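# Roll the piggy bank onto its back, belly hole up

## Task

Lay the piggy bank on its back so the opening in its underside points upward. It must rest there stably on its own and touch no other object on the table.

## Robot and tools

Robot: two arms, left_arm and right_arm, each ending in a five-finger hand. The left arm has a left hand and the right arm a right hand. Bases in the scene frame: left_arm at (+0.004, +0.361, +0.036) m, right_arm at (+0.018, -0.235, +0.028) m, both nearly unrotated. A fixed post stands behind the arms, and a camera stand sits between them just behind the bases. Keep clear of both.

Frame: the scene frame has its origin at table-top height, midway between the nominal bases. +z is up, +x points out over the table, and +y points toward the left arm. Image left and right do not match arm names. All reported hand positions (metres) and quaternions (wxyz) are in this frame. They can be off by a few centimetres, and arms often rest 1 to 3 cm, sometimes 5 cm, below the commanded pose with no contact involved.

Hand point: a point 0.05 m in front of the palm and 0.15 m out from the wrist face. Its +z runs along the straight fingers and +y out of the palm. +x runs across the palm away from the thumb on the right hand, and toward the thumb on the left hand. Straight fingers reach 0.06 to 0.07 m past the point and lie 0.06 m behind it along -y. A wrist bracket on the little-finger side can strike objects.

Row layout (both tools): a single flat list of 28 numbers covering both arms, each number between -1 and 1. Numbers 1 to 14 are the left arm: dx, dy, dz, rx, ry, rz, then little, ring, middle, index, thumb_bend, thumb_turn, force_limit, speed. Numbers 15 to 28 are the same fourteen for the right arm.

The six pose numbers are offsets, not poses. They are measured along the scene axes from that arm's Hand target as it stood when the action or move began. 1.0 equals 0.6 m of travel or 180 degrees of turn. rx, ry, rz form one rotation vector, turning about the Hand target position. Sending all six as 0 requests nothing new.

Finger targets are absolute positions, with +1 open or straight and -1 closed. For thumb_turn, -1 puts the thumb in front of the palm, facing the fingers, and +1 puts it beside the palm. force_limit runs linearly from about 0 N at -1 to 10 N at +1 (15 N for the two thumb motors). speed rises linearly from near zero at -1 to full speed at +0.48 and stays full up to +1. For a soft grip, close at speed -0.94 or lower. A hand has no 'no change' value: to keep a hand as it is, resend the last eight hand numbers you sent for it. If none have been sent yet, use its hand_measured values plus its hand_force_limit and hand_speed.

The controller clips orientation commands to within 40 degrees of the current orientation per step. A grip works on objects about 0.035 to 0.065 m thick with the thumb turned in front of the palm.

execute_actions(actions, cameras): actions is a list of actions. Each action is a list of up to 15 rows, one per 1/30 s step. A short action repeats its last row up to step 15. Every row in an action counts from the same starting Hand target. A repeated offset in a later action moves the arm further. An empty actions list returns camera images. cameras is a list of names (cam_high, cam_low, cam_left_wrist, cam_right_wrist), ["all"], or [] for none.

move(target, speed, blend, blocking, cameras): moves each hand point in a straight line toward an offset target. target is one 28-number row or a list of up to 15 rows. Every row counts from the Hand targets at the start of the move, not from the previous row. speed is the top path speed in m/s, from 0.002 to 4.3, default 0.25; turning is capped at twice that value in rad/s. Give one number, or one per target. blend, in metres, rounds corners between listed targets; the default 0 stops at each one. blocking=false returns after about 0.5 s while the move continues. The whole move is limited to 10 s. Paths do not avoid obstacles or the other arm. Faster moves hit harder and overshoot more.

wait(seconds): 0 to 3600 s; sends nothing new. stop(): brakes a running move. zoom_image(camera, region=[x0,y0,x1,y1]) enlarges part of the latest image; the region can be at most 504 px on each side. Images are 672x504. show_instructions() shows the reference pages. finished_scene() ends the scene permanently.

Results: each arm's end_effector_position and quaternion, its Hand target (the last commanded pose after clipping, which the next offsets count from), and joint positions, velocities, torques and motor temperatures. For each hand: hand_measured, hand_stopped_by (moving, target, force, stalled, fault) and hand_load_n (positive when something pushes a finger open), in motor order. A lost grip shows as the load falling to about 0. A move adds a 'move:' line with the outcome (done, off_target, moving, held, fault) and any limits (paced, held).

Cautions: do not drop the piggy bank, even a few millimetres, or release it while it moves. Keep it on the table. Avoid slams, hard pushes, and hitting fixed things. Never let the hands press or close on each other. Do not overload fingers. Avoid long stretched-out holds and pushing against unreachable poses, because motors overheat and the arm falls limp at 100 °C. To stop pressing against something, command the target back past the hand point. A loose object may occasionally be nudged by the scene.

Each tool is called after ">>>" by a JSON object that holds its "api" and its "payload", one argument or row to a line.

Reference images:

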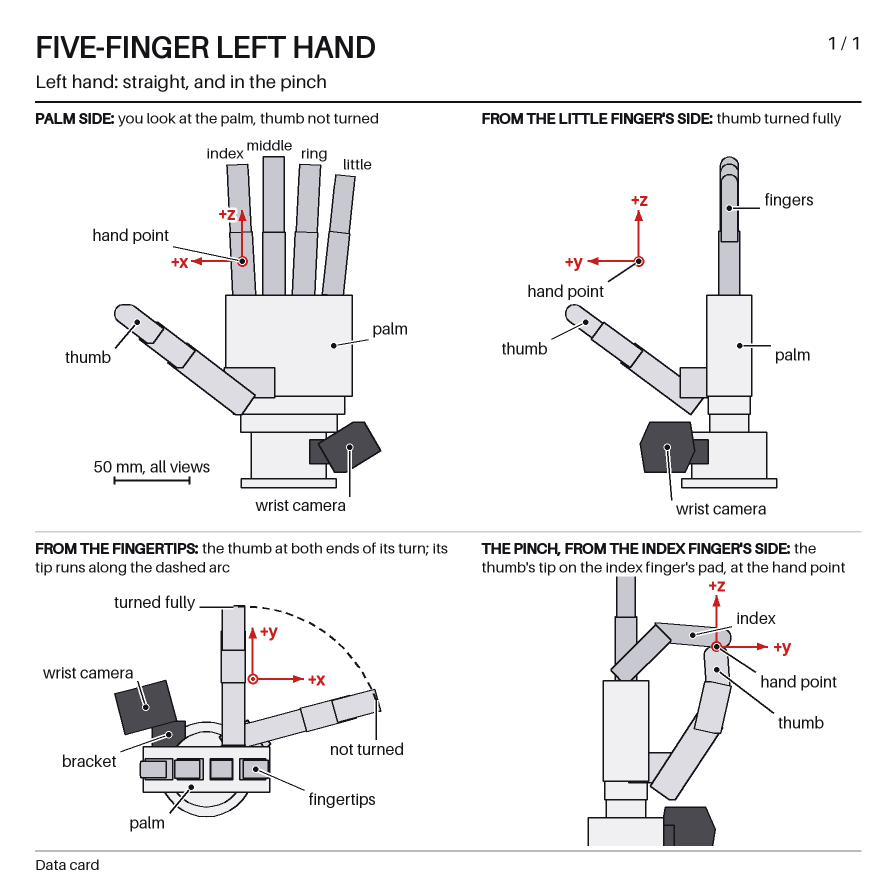

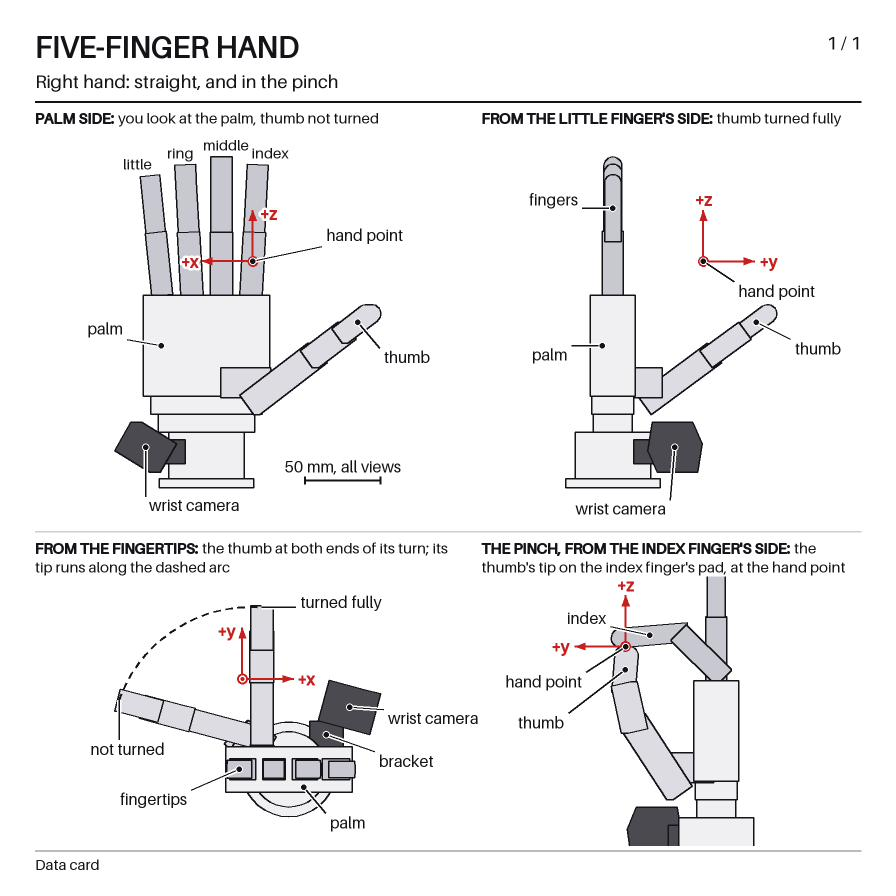

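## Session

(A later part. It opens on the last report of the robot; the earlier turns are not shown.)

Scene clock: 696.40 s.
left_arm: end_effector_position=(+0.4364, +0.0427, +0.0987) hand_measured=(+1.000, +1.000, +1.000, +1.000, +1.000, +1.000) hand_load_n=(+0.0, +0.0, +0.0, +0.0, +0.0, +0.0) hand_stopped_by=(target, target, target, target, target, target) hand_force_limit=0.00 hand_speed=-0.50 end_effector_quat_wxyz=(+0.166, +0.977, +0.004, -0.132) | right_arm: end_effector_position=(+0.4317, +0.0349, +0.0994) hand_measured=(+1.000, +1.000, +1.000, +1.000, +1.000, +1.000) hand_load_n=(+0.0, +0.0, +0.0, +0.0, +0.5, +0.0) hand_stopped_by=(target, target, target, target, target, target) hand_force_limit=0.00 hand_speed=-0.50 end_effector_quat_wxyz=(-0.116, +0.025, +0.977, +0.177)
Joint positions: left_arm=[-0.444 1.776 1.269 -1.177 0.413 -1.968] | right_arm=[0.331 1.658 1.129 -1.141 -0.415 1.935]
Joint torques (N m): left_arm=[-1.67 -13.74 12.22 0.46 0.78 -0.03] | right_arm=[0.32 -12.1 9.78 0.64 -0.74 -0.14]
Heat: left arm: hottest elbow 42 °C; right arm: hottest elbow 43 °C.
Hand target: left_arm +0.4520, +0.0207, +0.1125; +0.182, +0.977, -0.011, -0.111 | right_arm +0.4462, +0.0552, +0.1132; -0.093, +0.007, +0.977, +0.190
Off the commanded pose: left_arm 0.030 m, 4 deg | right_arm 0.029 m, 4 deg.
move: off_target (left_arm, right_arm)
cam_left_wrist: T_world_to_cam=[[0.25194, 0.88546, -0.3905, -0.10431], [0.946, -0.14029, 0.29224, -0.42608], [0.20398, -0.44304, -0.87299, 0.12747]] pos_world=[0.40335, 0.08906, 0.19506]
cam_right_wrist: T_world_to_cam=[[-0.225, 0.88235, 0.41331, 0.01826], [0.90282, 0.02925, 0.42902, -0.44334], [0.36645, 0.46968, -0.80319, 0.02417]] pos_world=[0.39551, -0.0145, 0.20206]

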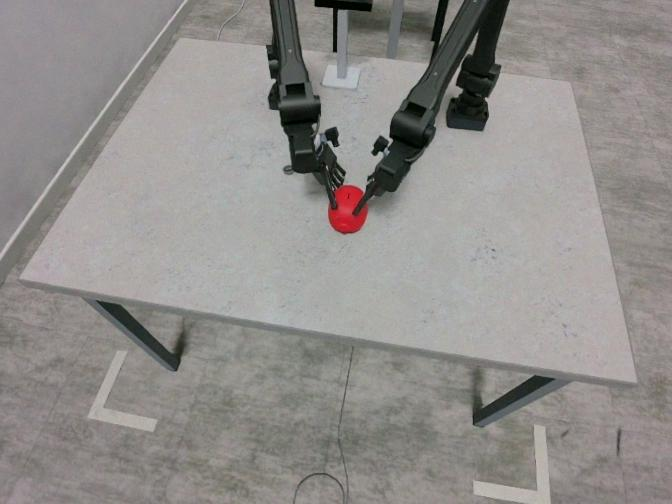

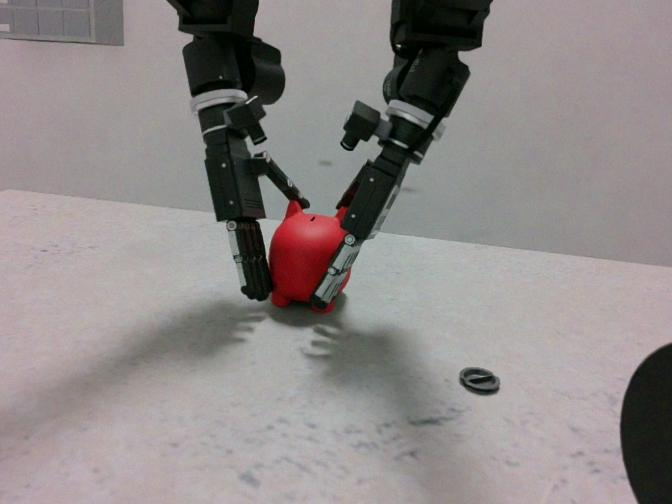

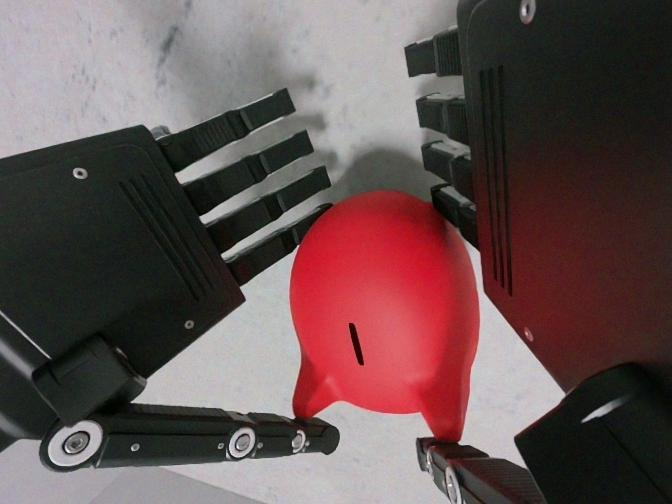

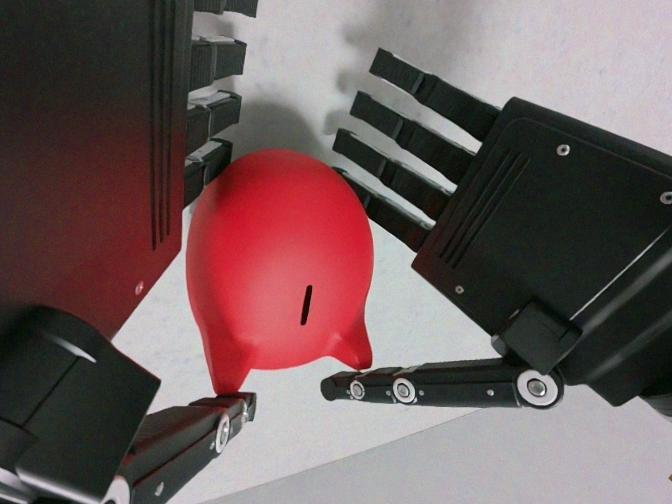

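>>> {"api": "move", "payload": {
  "target": [
    [0.0,0.06,0,0,0,0, 1, 1, 1, 1, 1.0, 1, 0, -0.5, 0,-0.06,0, 0,0,0, 1, 1, 1, 1, 1.0, 1, 0, -0.5],
    [0.037,0.06,0,0,0,0, 1, 1, 1, 1, 1.0, 1, 0, -0.5, 0.045,-0.06,0, 0,0,0, 1, 1, 1, 1, 1.0, 1, 0, -0.5],
    [0.037,0.01,0,0,0,0, 1, 1, 1, 1, 1.0, 1, 0, -0.5, 0.045,-0.01,0, 0,0,0, 1, 1, 1, 1, 1.0, 1, 0, -0.5]
  ],
  "speed": 0.05,
  "cameras": ["all"]
}}

>>> {"api": "zoom_image", "payload": {
  "camera": "cam_low",
  "region": [200, 160, 400, 330]
}}

Scene clock: 710.57 s.
left_arm: end_effector_position=(+0.4632, +0.0499, +0.0974) hand_measured=(+1.000, +1.000, +1.000, +1.000, +1.000, +1.000) hand_load_n=(+0.0, +0.0, +0.0, +0.0, +0.0, +0.0) hand_stopped_by=(target, target, target, target, target, target) hand_force_limit=0.00 hand_speed=-0.50 end_effector_quat_wxyz=(+0.169, +0.978, +0.006, -0.125) | right_arm: end_effector_position=(+0.4553, +0.0236, +0.0936) hand_measured=(+1.000, +1.000, +1.000, +1.000, +1.000, +1.000) hand_load_n=(+0.0, +0.0, +0.0, +0.5, +0.0, +0.0) hand_stopped_by=(target, target, target, target, target, target) hand_force_limit=0.00 hand_speed=-0.50 end_effector_quat_wxyz=(-0.116, +0.029, +0.977, +0.176)
Joint positions: left_arm=[-0.411 1.822 1.329 -1.19 0.41 -1.938] | right_arm=[0.292 1.712 1.184 -1.158 -0.409 1.901]
Joint torques (N m): left_arm=[-2.55 -15.09 12.41 -0.27 0.81 -0.01] | right_arm=[0.85 -12.81 11.23 0.06 -0.87 -0.14]
Heat: left arm: hottest elbow 42 °C; right arm: hottest elbow 43 °C.
Hand target: left_arm +0.4742, +0.0267, +0.1125; +0.182, +0.977, -0.011, -0.111 | right_arm +0.4731, +0.0492, +0.1131; -0.093, +0.007, +0.977, +0.190
Off the commanded pose: left_arm 0.030 m, 3 deg | right_arm 0.037 m, 4 deg.
move: off_target (left_arm, right_arm)
cam_left_wrist: T_world_to_cam=[[0.25195, 0.88492, -0.3917, -0.11789], [0.94289, -0.13335, 0.30524, -0.45017], [0.21788, -0.44623, -0.86799, 0.11732]] pos_world=[0.4286, 0.09664, 0.19306]
cam_right_wrist: T_world_to_cam=[[-0.21828, 0.88496, 0.41134, 0.03298], [0.90385, 0.02438, 0.42717, -0.46216], [0.368, 0.46503, -0.80519, 0.0158]] pos_world=[0.4191, -0.02527, 0.19657]

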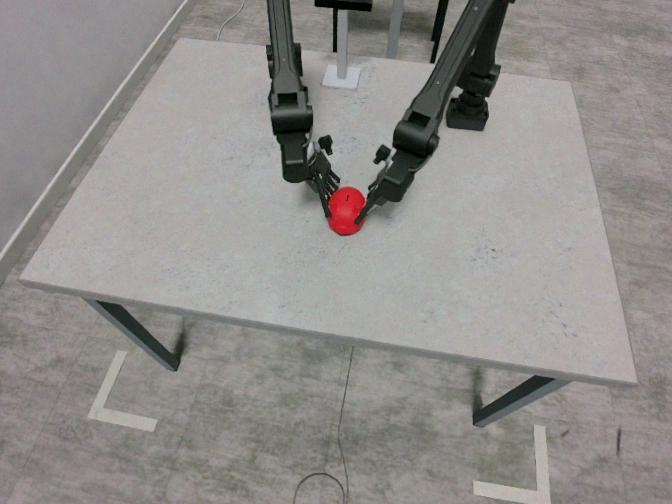

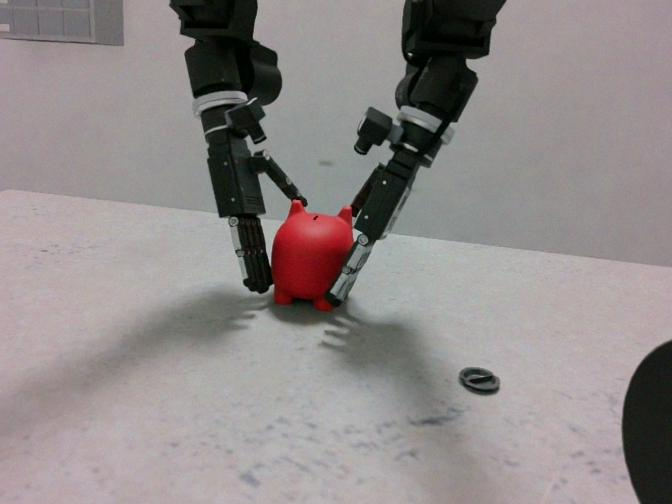

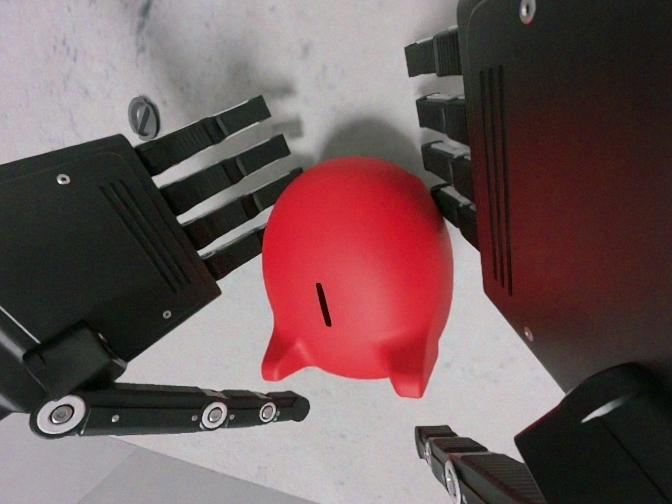

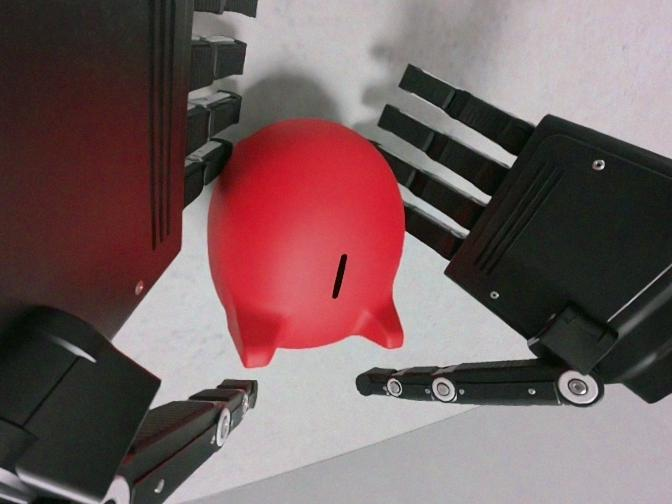

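Scaled by 2.520 from the camera's image (finer frame: 960x720).

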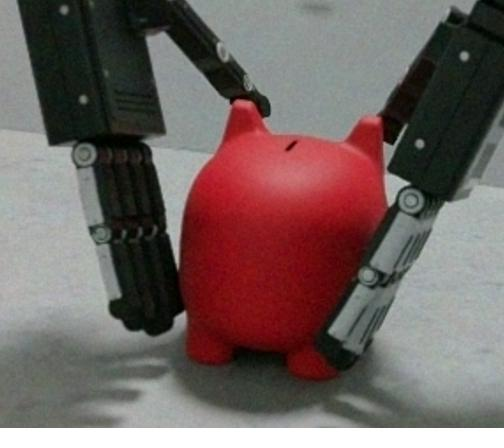

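>>> {"api": "move", "payload": {
  "target": [
    [0,0,0,0,0,0, 1, 1, 1, 1, -0.7, 1, -0.6, -0.6, 0,0,0,0,0,0, 1, 1, 1, 1, -0.7, 1, -0.6, -0.6]
  ],
  "speed": 0.05,
  "cameras": ["cam_left_wrist","cam_right_wrist","cam_low"]
}}

Scene clock: 728.63 s.
left_arm: end_effector_position=(+0.4646, +0.0498, +0.0981) hand_measured=(+1.000, +1.000, +1.000, +1.000, +0.376, +1.000) hand_load_n=(+0.0, +0.0, +0.0, +0.5, +2.0, +0.0) hand_stopped_by=(target, target, target, target, force, target) hand_force_limit=-0.60 hand_speed=-0.60 end_effector_quat_wxyz=(+0.169, +0.978, +0.009, -0.124) | right_arm: end_effector_position=(+0.4562, +0.0237, +0.0941) hand_measured=(+1.000, +1.000, +1.000, +1.000, +0.604, +1.000) hand_load_n=(+0.0, +0.0, +0.0, +0.0, +0.0, +0.0) hand_stopped_by=(target, target, target, target, force, target) hand_force_limit=-0.60 hand_speed=-0.60 end_effector_quat_wxyz=(-0.116, +0.030, +0.977, +0.176)
Joint positions: left_arm=[-0.411 1.822 1.332 -1.19 0.409 -1.944] | right_arm=[0.292 1.712 1.185 -1.158 -0.409 1.905]
Joint torques (N m): left_arm=[-2.32 -15.03 12.34 -0.14 0.86 0.03] | right_arm=[0.85 -12.86 11.14 0.06 -0.87 -0.17]
Heat: left arm: hottest elbow 42 °C; right arm: hottest elbow 44 °C.
Hand target: left_arm +0.4743, +0.0268, +0.1125; +0.182, +0.977, -0.011, -0.111 | right_arm +0.4731, +0.0492, +0.1132; -0.093, +0.007, +0.977, +0.190
Off the commanded pose: left_arm 0.029 m, 3 deg | right_arm 0.036 m, 4 deg.
move: done
cam_left_wrist: T_world_to_cam=[[0.24739, 0.88675, -0.39048, -0.1159], [0.9434, -0.12858, 0.30572, -0.45227], [0.22089, -0.44401, -0.86837, 0.11603]] pos_world=[0.42971, 0.09614, 0.19376]
cam_right_wrist: T_world_to_cam=[[-0.21491, 0.88596, 0.41096, 0.03134], [0.90394, 0.02114, 0.42715, -0.46312], [0.36975, 0.46327, -0.80539, 0.01507]] pos_world=[0.41979, -0.02496, 0.19707]
Images, in order (width x height): cam_low 672x504, cam_left_wrist 672x504, cam_right_wrist 672x504.

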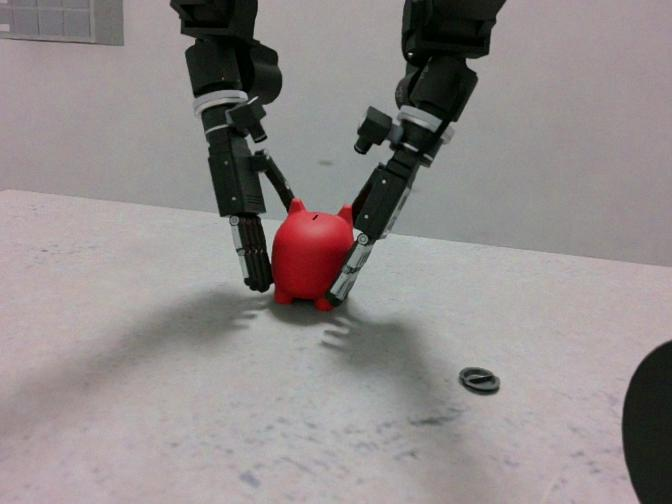

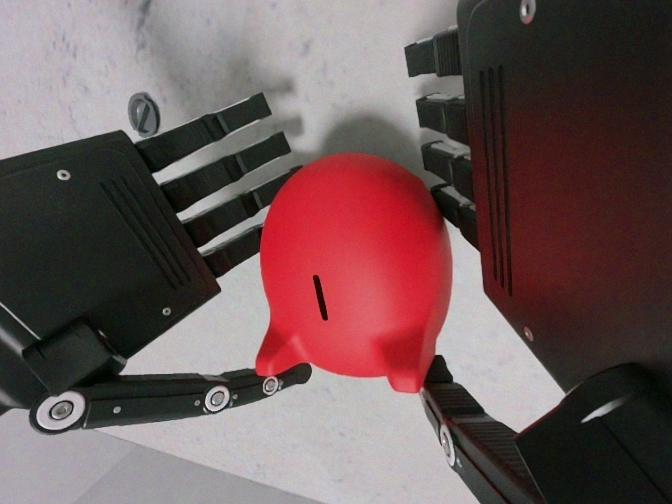

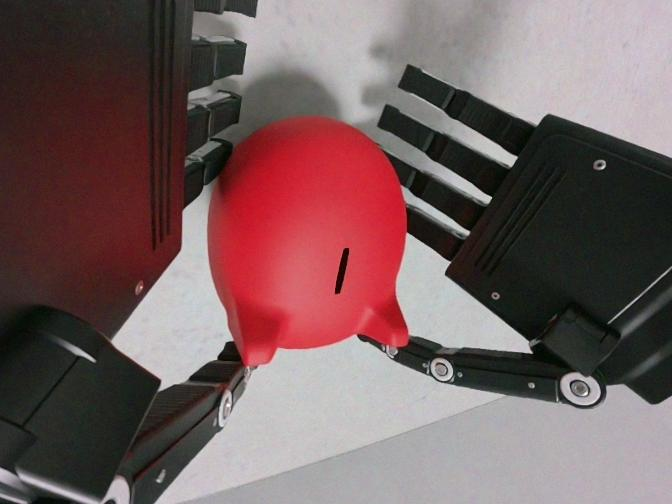

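>>> {"api": "move", "payload": {
  "target": [
    [0,0,0,0,0,0, 1, 1, 1, 1, 1, 1, -0.6, -0.6, 0,0,0,0,0,0, 1, 1, 1, 1, 1, 1, -0.6, -0.6],
    [0,0.03,0,0,0,0, 1, 1, 1, 1, 1, 1, -0.6, -0.6, 0,-0.03,0,0,0,0, 1, 1, 1, 1, 1, 1, -0.6, -0.6],
    [0,0.122,0,0,0,0, 1, 1, 1, 1, 1, -1, -0.6, -0.2, 0,-0.132,0,0,0,0, 1, 1, 1, 1, 1, -1, -0.6, -0.2],
    [0,0.123,0,0,0,0, 1, 1, 1, 1, -0.9, -1, -0.6, -0.2, 0,-0.133,0,0,0,0, 1, 1, 1, 1, -0.9, -1, -0.6, -0.2]
  ],
  "speed": 0.1,
  "cameras": ["all"]
}}

Scene clock: 767.00 s.
left_arm: end_effector_position=(+0.4734, +0.1000, +0.0949) hand_measured=(+1.000, +1.000, +1.000, +1.000, -0.900, -1.000) hand_load_n=(+0.0, +0.0, +0.0, +0.0, +0.0, +0.0) hand_stopped_by=(target, target, target, target, target, target) hand_force_limit=-0.60 hand_speed=-0.20 end_effector_quat_wxyz=(+0.179, +0.976, -0.004, -0.123) | right_arm: end_effector_position=(+0.4659, -0.0276, +0.0972) hand_measured=(+1.000, +1.000, +1.000, +1.000, -0.900, -1.000) hand_load_n=(+0.0, +0.0, +0.0, +0.0, +0.0, +0.0) hand_stopped_by=(target, target, target, target, target, target) hand_force_limit=-0.60 hand_speed=-0.20 end_effector_quat_wxyz=(-0.108, +0.010, +0.976, +0.187)
Joint positions: left_arm=[-0.303 1.821 1.311 -1.214 0.413 -1.801] | right_arm=[0.17 1.713 1.185 -1.197 -0.409 1.732]
Joint torques (N m): left_arm=[-0.73 -18.43 8.4 -0.79 0.18 0.07] | right_arm=[-2.02 -15.33 7.95 -0.72 -0.33 -0.2]
Heat: left arm: hottest elbow 45 °C; right arm: hottest elbow 44 °C.
Hand target: left_arm +0.4743, +0.1005, +0.1125; +0.182, +0.977, -0.011, -0.111 | right_arm +0.4731, -0.0304, +0.1133; -0.093, +0.007, +0.977, +0.191
Off the commanded pose: left_arm 0.018 m, 2 deg | right_arm 0.018 m, 2 deg.
move: off_target (left_arm, right_arm); target 3's new numbers were sent with left_arm's hand 0.018 m and 2 deg from that target; target 4's new numbers were sent with right_arm's hand 0.018 m and 2 deg from that target
cam_left_wrist: T_world_to_cam=[[0.26953, 0.87147, -0.40975, -0.17094], [0.93847, -0.14229, 0.31468, -0.45029], [0.21593, -0.46935, -0.8562, 0.1374]] pos_world=[0.43899, 0.14938, 0.1893]
cam_right_wrist: T_world_to_cam=[[-0.25533, 0.86629, 0.42937, 0.0942], [0.89272, 0.04069, 0.44876, -0.46843], [0.37128, 0.49789, -0.78375, 0.03597]] pos_world=[0.42888, -0.08045, 0.19796]

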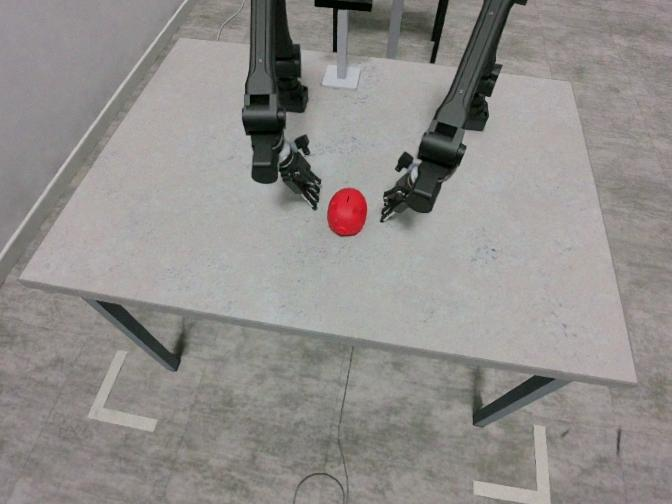

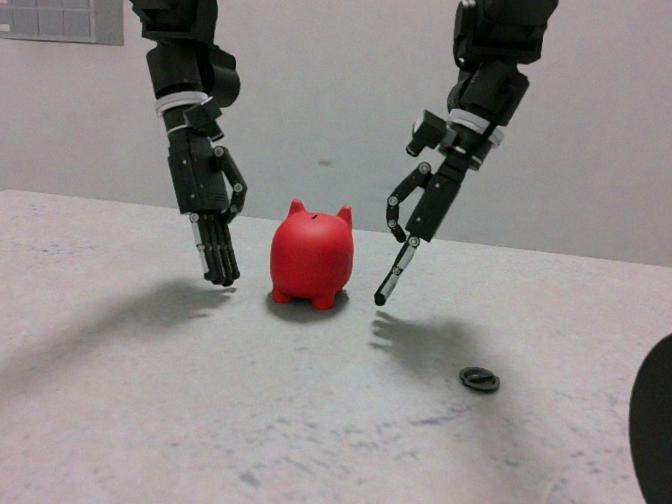

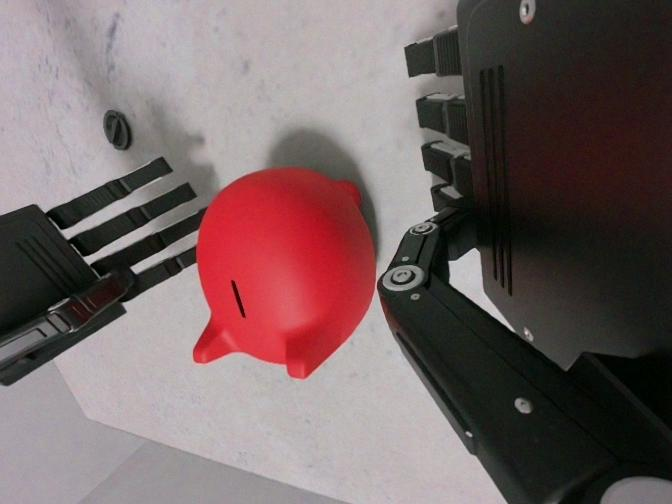

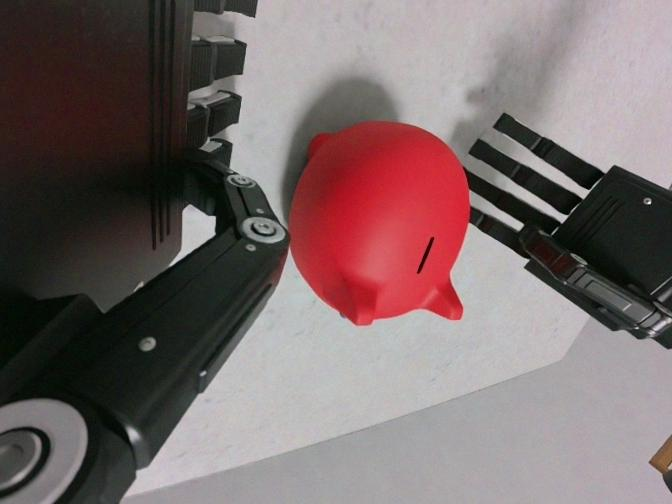

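>>> {"api": "move", "payload": {
  "target": [
    [0,0,0,0,0,0, 1, 1, 1, 1, 1, -1, -0.6, -0.2, 0,0,0,0,0,0, 1, 1, 1, 1, 1, -1, -0.6, -0.2],
    [0,0.001,0,0,0,0, 1, 1, 1, 1, 1, 0.6, -0.6, -0.2, 0,-0.001,0,0,0,0, 1, 1, 1, 1, 1, 0.6, -0.6, -0.2]
  ],
  "speed": 0.1,
  "cameras": []
}}

>>> {"api": "move", "payload": {
  "target": [
    [0,-0.12,0,0,0,0, 1, 1, 1, 1, 1, 0.6, -0.6, -0.2, 0.009,0.13,0,0,0,0, 1, 1, 1, 1, 1, 0.6, -0.6, -0.2]
  ],
  "speed": 0.06,
  "cameras": ["all"]
}}

Scene clock: 785.37 s.
left_arm: end_effector_position=(+0.4733, +0.1000, +0.0949) hand_measured=(+1.000, +1.000, +1.000, +1.000, +1.000, +0.600) hand_load_n=(+0.0, +0.0, +0.0, +0.0, +0.0, +0.0) hand_stopped_by=(target, target, target, target, target, target) hand_force_limit=-0.60 hand_speed=-0.20 end_effector_quat_wxyz=(+0.179, +0.976, -0.005, -0.123) | right_arm: end_effector_position=(+0.4658, -0.0276, +0.0973) hand_measured=(+1.000, +1.000, +1.000, +1.000, +1.000, +0.600) hand_load_n=(+0.0, +0.5, +0.0, +0.0, +0.0, +0.0) hand_stopped_by=(target, target, target, target, target, target) hand_force_limit=-0.60 hand_speed=-0.20 end_effector_quat_wxyz=(-0.108, +0.009, +0.976, +0.187)
Joint positions: left_arm=[-0.303 1.821 1.311 -1.214 0.413 -1.799] | right_arm=[0.17 1.713 1.185 -1.197 -0.409 1.73]
Joint torques (N m): left_arm=[-0.26 -18.32 8.24 -0.79 0.17 0.07] | right_arm=[-2.14 -15.27 7.95 -0.72 -0.32 -0.2]
Heat: left arm: hottest elbow 43 °C; right arm: hottest elbow 44 °C.
Hand target: left_arm +0.4743, +0.1011, +0.1125; +0.182, +0.977, -0.011, -0.111 | right_arm +0.4731, -0.0310, +0.1133; -0.093, +0.007, +0.977, +0.191
Off the commanded pose: left_arm 0.018 m, 2 deg | right_arm 0.018 m, 2 deg.
move: off_target (left_arm, right_arm); target 2's new numbers were sent with right_arm's hand 0.018 m and 2 deg from that target

Scene clock: 787.27 s.
left_arm: end_effector_position=(+0.4562, +0.0487, +0.0978) hand_measured=(+1.000, +1.000, +1.000, +1.000, +1.000, +0.600) hand_load_n=(+0.0, +0.0, +0.0, +0.5, +0.0, +0.0) hand_stopped_by=(target, target, target, target, target, target) hand_force_limit=-0.60 hand_speed=-0.20 end_effector_quat_wxyz=(+0.169, +0.976, +0.001, -0.134) | right_arm: end_effector_position=(+0.4575, +0.0253, +0.0955) hand_measured=(+1.000, +1.000, +1.000, +1.000, +1.000, +0.600) hand_load_n=(+0.5, +0.0, +0.0, +0.0, +0.0, +0.0) hand_stopped_by=(target, target, target, target, target, target) hand_force_limit=-0.60 hand_speed=-0.20 end_effector_quat_wxyz=(-0.121, +0.024, +0.976, +0.178)
Joint positions: left_arm=[-0.415 1.821 1.327 -1.209 0.417 -1.928] | right_arm=[0.291 1.724 1.203 -1.178 -0.415 1.887]
Joint torques (N m): left_arm=[-1.61 -15.27 12.44 0.28 0.58 -0.05] | right_arm=[0.32 -13.1 10.96 0.43 -0.65 -0.1]
Heat: left arm: hottest elbow 43 °C; right arm: hottest elbow 44 °C.
Hand target: left_arm +0.4743, +0.0291, +0.1125; +0.182, +0.977, -0.011, -0.111 | right_arm +0.4785, +0.0469, +0.1131; -0.093, +0.007, +0.977, +0.190
Off the commanded pose: left_arm 0.030 m, 3 deg | right_arm 0.035 m, 4 deg.
move: off_target (left_arm, right_arm)
cam_left_wrist: T_world_to_cam=[[0.25614, 0.8813, -0.39713, -0.11608], [0.94627, -0.14472, 0.28918, -0.44327], [0.19738, -0.44986, -0.87101, 0.12846]] pos_world=[0.42383, 0.09595, 0.19398]
cam_right_wrist: T_world_to_cam=[[-0.22396, 0.88044, 0.41794, 0.03329], [0.90707, 0.03145, 0.41981, -0.46593], [0.35648, 0.47312, -0.80566, 0.02084]] pos_world=[0.42266, -0.02452, 0.19848]

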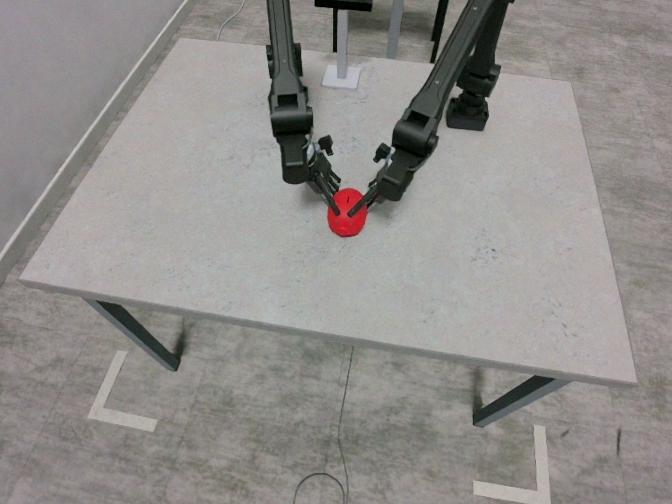

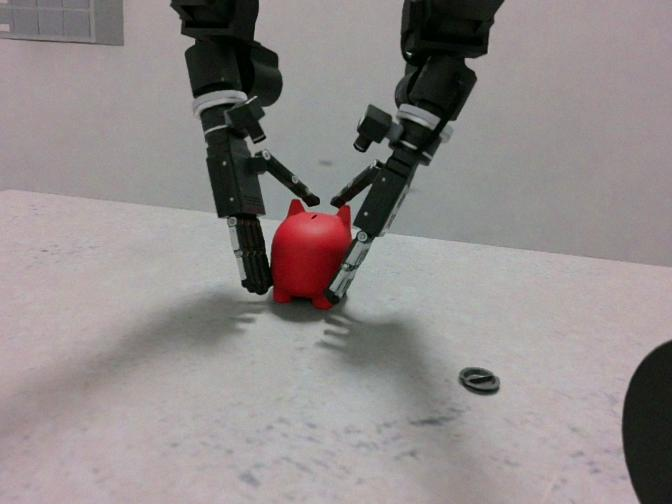

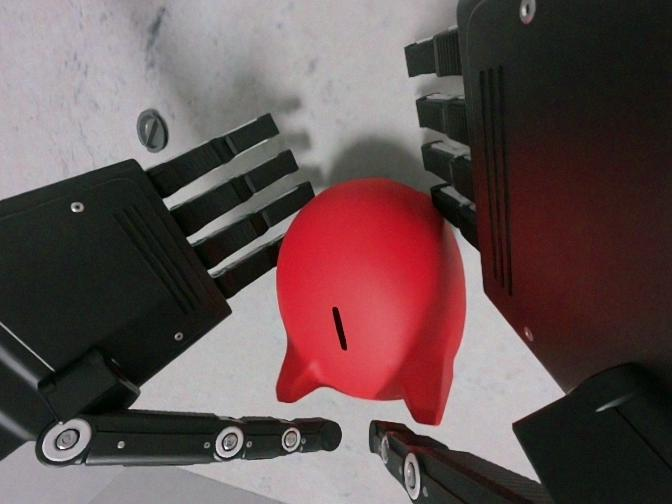

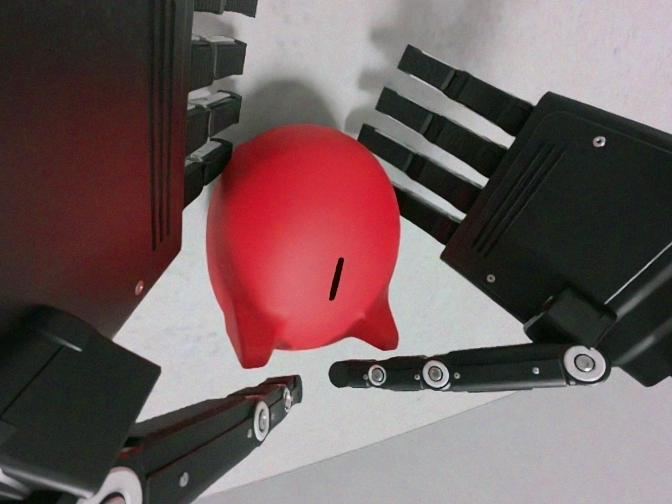

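>>> {"api": "move", "payload": {
  "target": [
    [0,-0.03,0,0,0,0, 1, 1, 1, 1, 1, 0.6, -0.6, -0.2, 0.0,0.03,0,0,0,0, 1, 1, 1, 1, 1, 0.6, -0.6, -0.2],
    [0,-0.03,0.07,0,0,0, 1, 1, 1, 1, 1, 0.6, -0.6, -0.2, 0.0,0.03,0.07,0,0,0, 1, 1, 1, 1, 1, 0.6, -0.6, -0.2]
  ],
  "speed": 0.05,
  "cameras": ["all"]
}}

Scene clock: 792.90 s.
left_arm: end_effector_position=(+0.4651, +0.0413, +0.1147) hand_measured=(+1.000, +1.000, +1.000, +1.000, +1.000, +0.600) hand_load_n=(+0.0, +0.0, +0.0, +0.5, +0.0, +0.0) hand_stopped_by=(target, target, target, target, target, target) hand_force_limit=-0.60 hand_speed=-0.20 end_effector_quat_wxyz=(+0.156, +0.977, +0.017, -0.141) | right_arm: end_effector_position=(+0.4651, +0.0317, +0.1138) hand_measured=(+1.000, +1.000, +1.000, +1.000, +1.000, +0.600) hand_load_n=(+0.0, +0.0, +0.0, +0.0, +0.0, +0.0) hand_stopped_by=(target, target, target, target, target, target) hand_force_limit=-0.60 hand_speed=-0.20 end_effector_quat_wxyz=(-0.128, +0.041, +0.977, +0.165)
Joint positions: left_arm=[-0.43 1.828 1.397 -1.28 0.401 -1.976] | right_arm=[0.308 1.723 1.266 -1.25 -0.399 1.938]
Joint torques (N m): left_arm=[-2.43 -18.78 13.15 -0.34 1.26 0.06] | right_arm=[1.55 -16.56 11.77 -0.24 -1.27 -0.23]
Heat: left arm: hottest elbow 43 °C; right arm: hottest elbow 44 °C.
Hand target: left_arm +0.4743, +0.0111, +0.1544; +0.182, +0.977, -0.011, -0.111 | right_arm +0.4785, +0.0649, +0.1553; -0.093, +0.007, +0.977, +0.190
Off the commanded pose: left_arm 0.051 m, 6 deg | right_arm 0.055 m, 6 deg.
move: off_target (left_arm, right_arm)
cam_left_wrist: T_world_to_cam=[[0.22608, 0.89915, -0.37473, -0.09447], [0.95481, -0.12834, 0.26809, -0.45991], [0.19296, -0.41841, -0.88753, 0.14077]] pos_world=[0.43332, 0.08482, 0.21284]
cam_right_wrist: T_world_to_cam=[[-0.19171, 0.89799, 0.39605, 0.00865], [0.9161, 0.01893, 0.40051, -0.48231], [0.35216, 0.4396, -0.82628, 0.03527]] pos_world=[0.43108, -0.01414, 0.21888]

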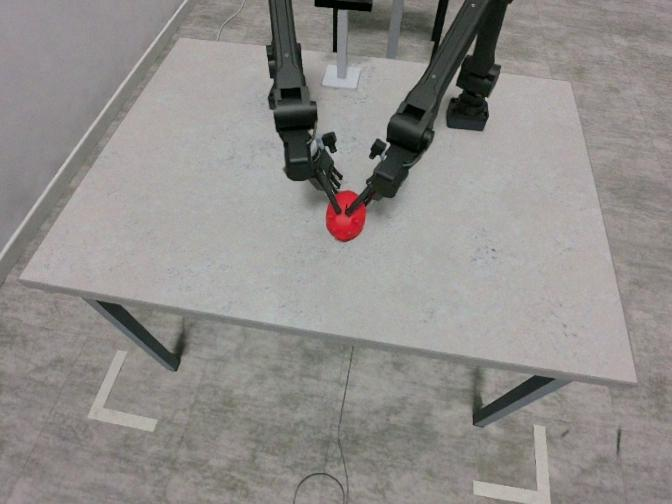

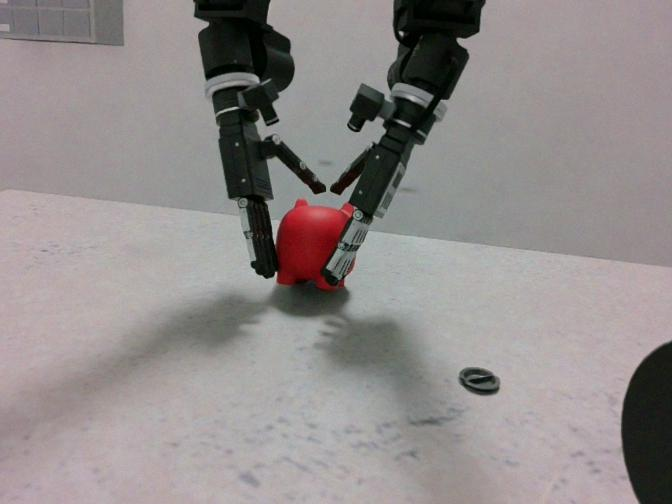

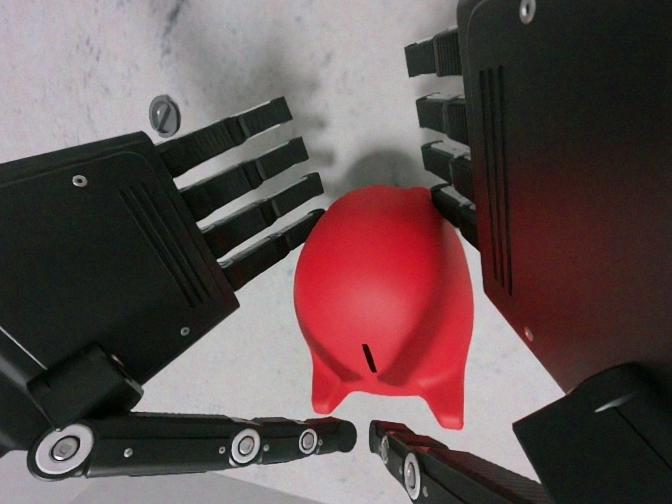

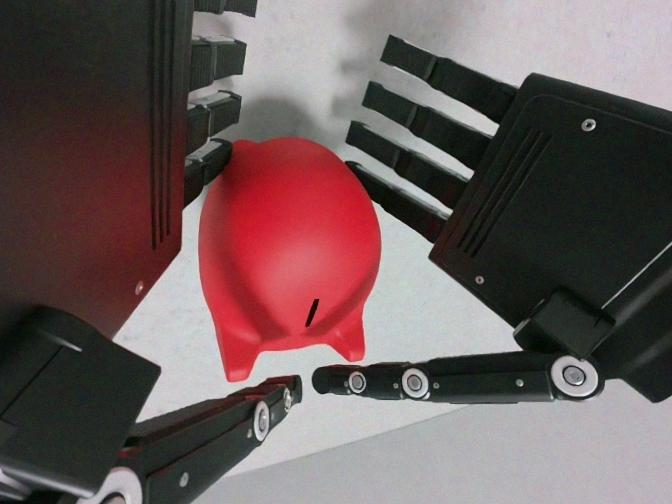

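>>> {"api": "move", "payload": {
  "target": [
    [0.02,0,0.08,0,0,0, 1, 1, 1, 1, 1, 0.6, -0.6, -0.2, 0.015,0,0.08,0,0,0, 1, 1, 1, 1, 1, 0.6, -0.6, -0.2]
  ],
  "speed": 0.05,
  "cameras": ["all"]
}}

>>> {"api": "zoom_image", "payload": {
  "camera": "cam_low",
  "region": [200, 120, 400, 290]
}}

Scene clock: 800.67 s.
left_arm: end_effector_position=(+0.4812, +0.0343, +0.1635) hand_measured=(+1.000, +1.000, +1.000, +1.000, +1.000, +0.600) hand_load_n=(+0.0, +0.0, +0.0, +0.0, +0.0, +5.5) hand_stopped_by=(target, target, target, target, target, target) hand_force_limit=-0.60 hand_speed=-0.20 end_effector_quat_wxyz=(+0.159, +0.977, +0.025, -0.142) | right_arm: end_effector_position=(+0.4774, +0.0380, +0.1625) hand_measured=(+1.000, +1.000, +1.000, +1.000, +1.000, +0.600) hand_load_n=(+0.0, +0.0, +0.0, +0.0, -0.5, +7.0) hand_stopped_by=(target, target, target, target, target, target) hand_force_limit=-0.60 hand_speed=-0.20 end_effector_quat_wxyz=(-0.131, +0.050, +0.976, +0.168)
Joint positions: left_arm=[-0.429 1.822 1.523 -1.408 0.409 -1.992] | right_arm=[0.311 1.704 1.378 -1.376 -0.41 1.96]
Joint torques (N m): left_arm=[-2.2 -18.84 13.23 -0.36 0.89 0.32] | right_arm=[0.91 -16.44 12.18 -0.28 -0.87 -0.47]
Heat: left arm: hottest elbow 43 °C; right arm: hottest elbow 46 °C.
Hand target: left_arm +0.4863, +0.0111, +0.2025; +0.182, +0.977, -0.011, -0.111 | right_arm +0.4876, +0.0649, +0.2032; -0.093, +0.007, +0.977, +0.191
Off the commanded pose: left_arm 0.046 m, 6 deg | right_arm 0.050 m, 7 deg.
move: off_target (left_arm, right_arm)
cam_left_wrist: T_world_to_cam=[[0.20973, 0.90115, -0.3794, -0.06494], [0.95789, -0.11155, 0.26457, -0.49078], [0.19609, -0.41892, -0.8866, 0.17645]] pos_world=[0.44914, 0.07769, 0.26165]
cam_right_wrist: T_world_to_cam=[[-0.17238, 0.8991, 0.40237, -0.02422], [0.91929, 0.0001, 0.39359, -0.51291], [0.35384, 0.43774, -0.82655, 0.06772]] pos_world=[0.44338, -0.00782, 0.26759]

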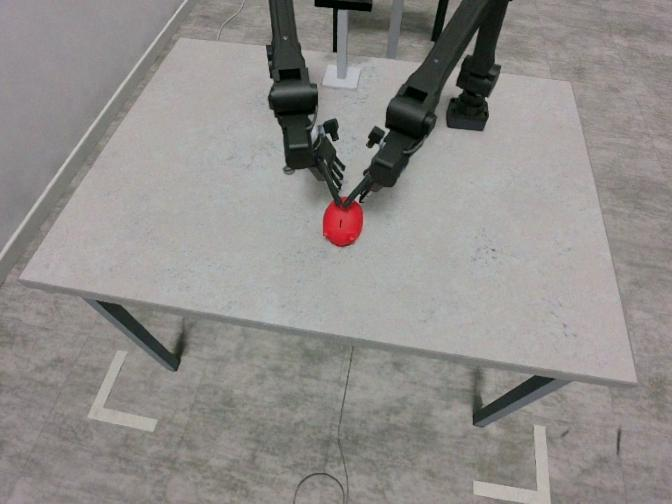

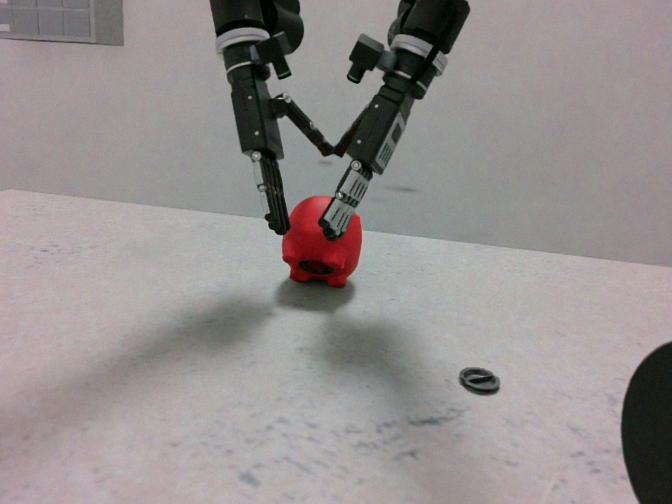

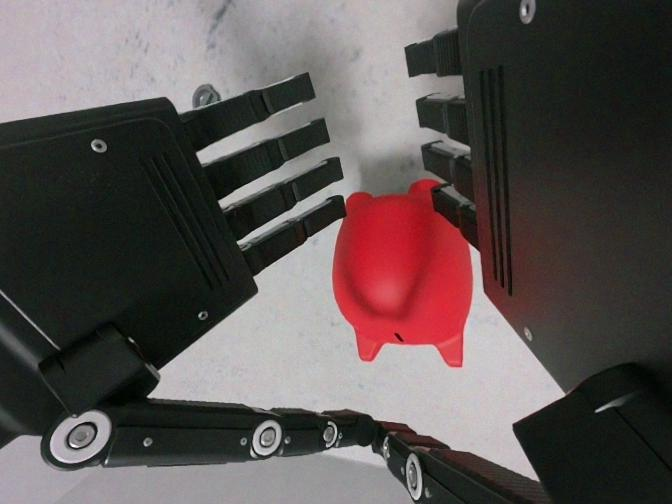

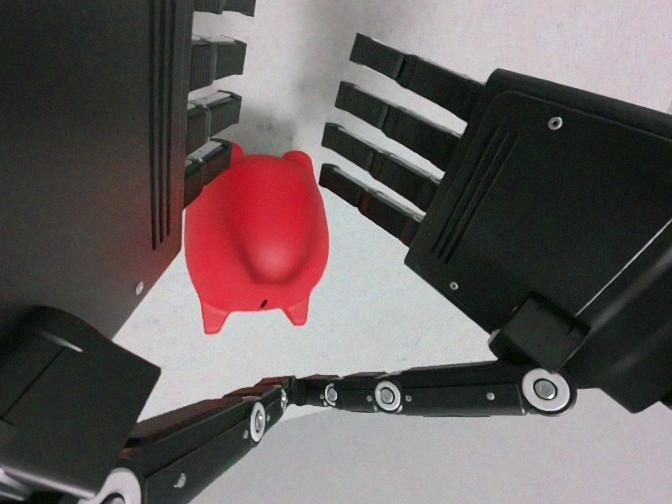

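Scaled by 2.520 from the camera's image (finer frame: 960x720).

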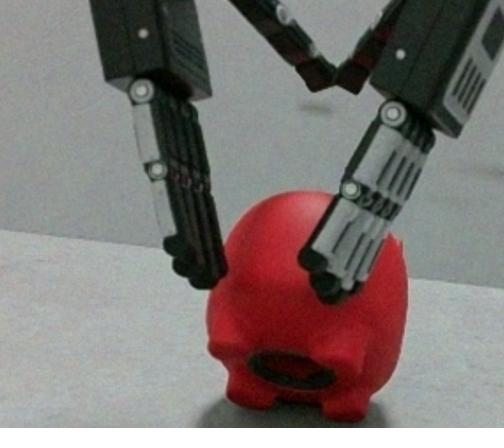

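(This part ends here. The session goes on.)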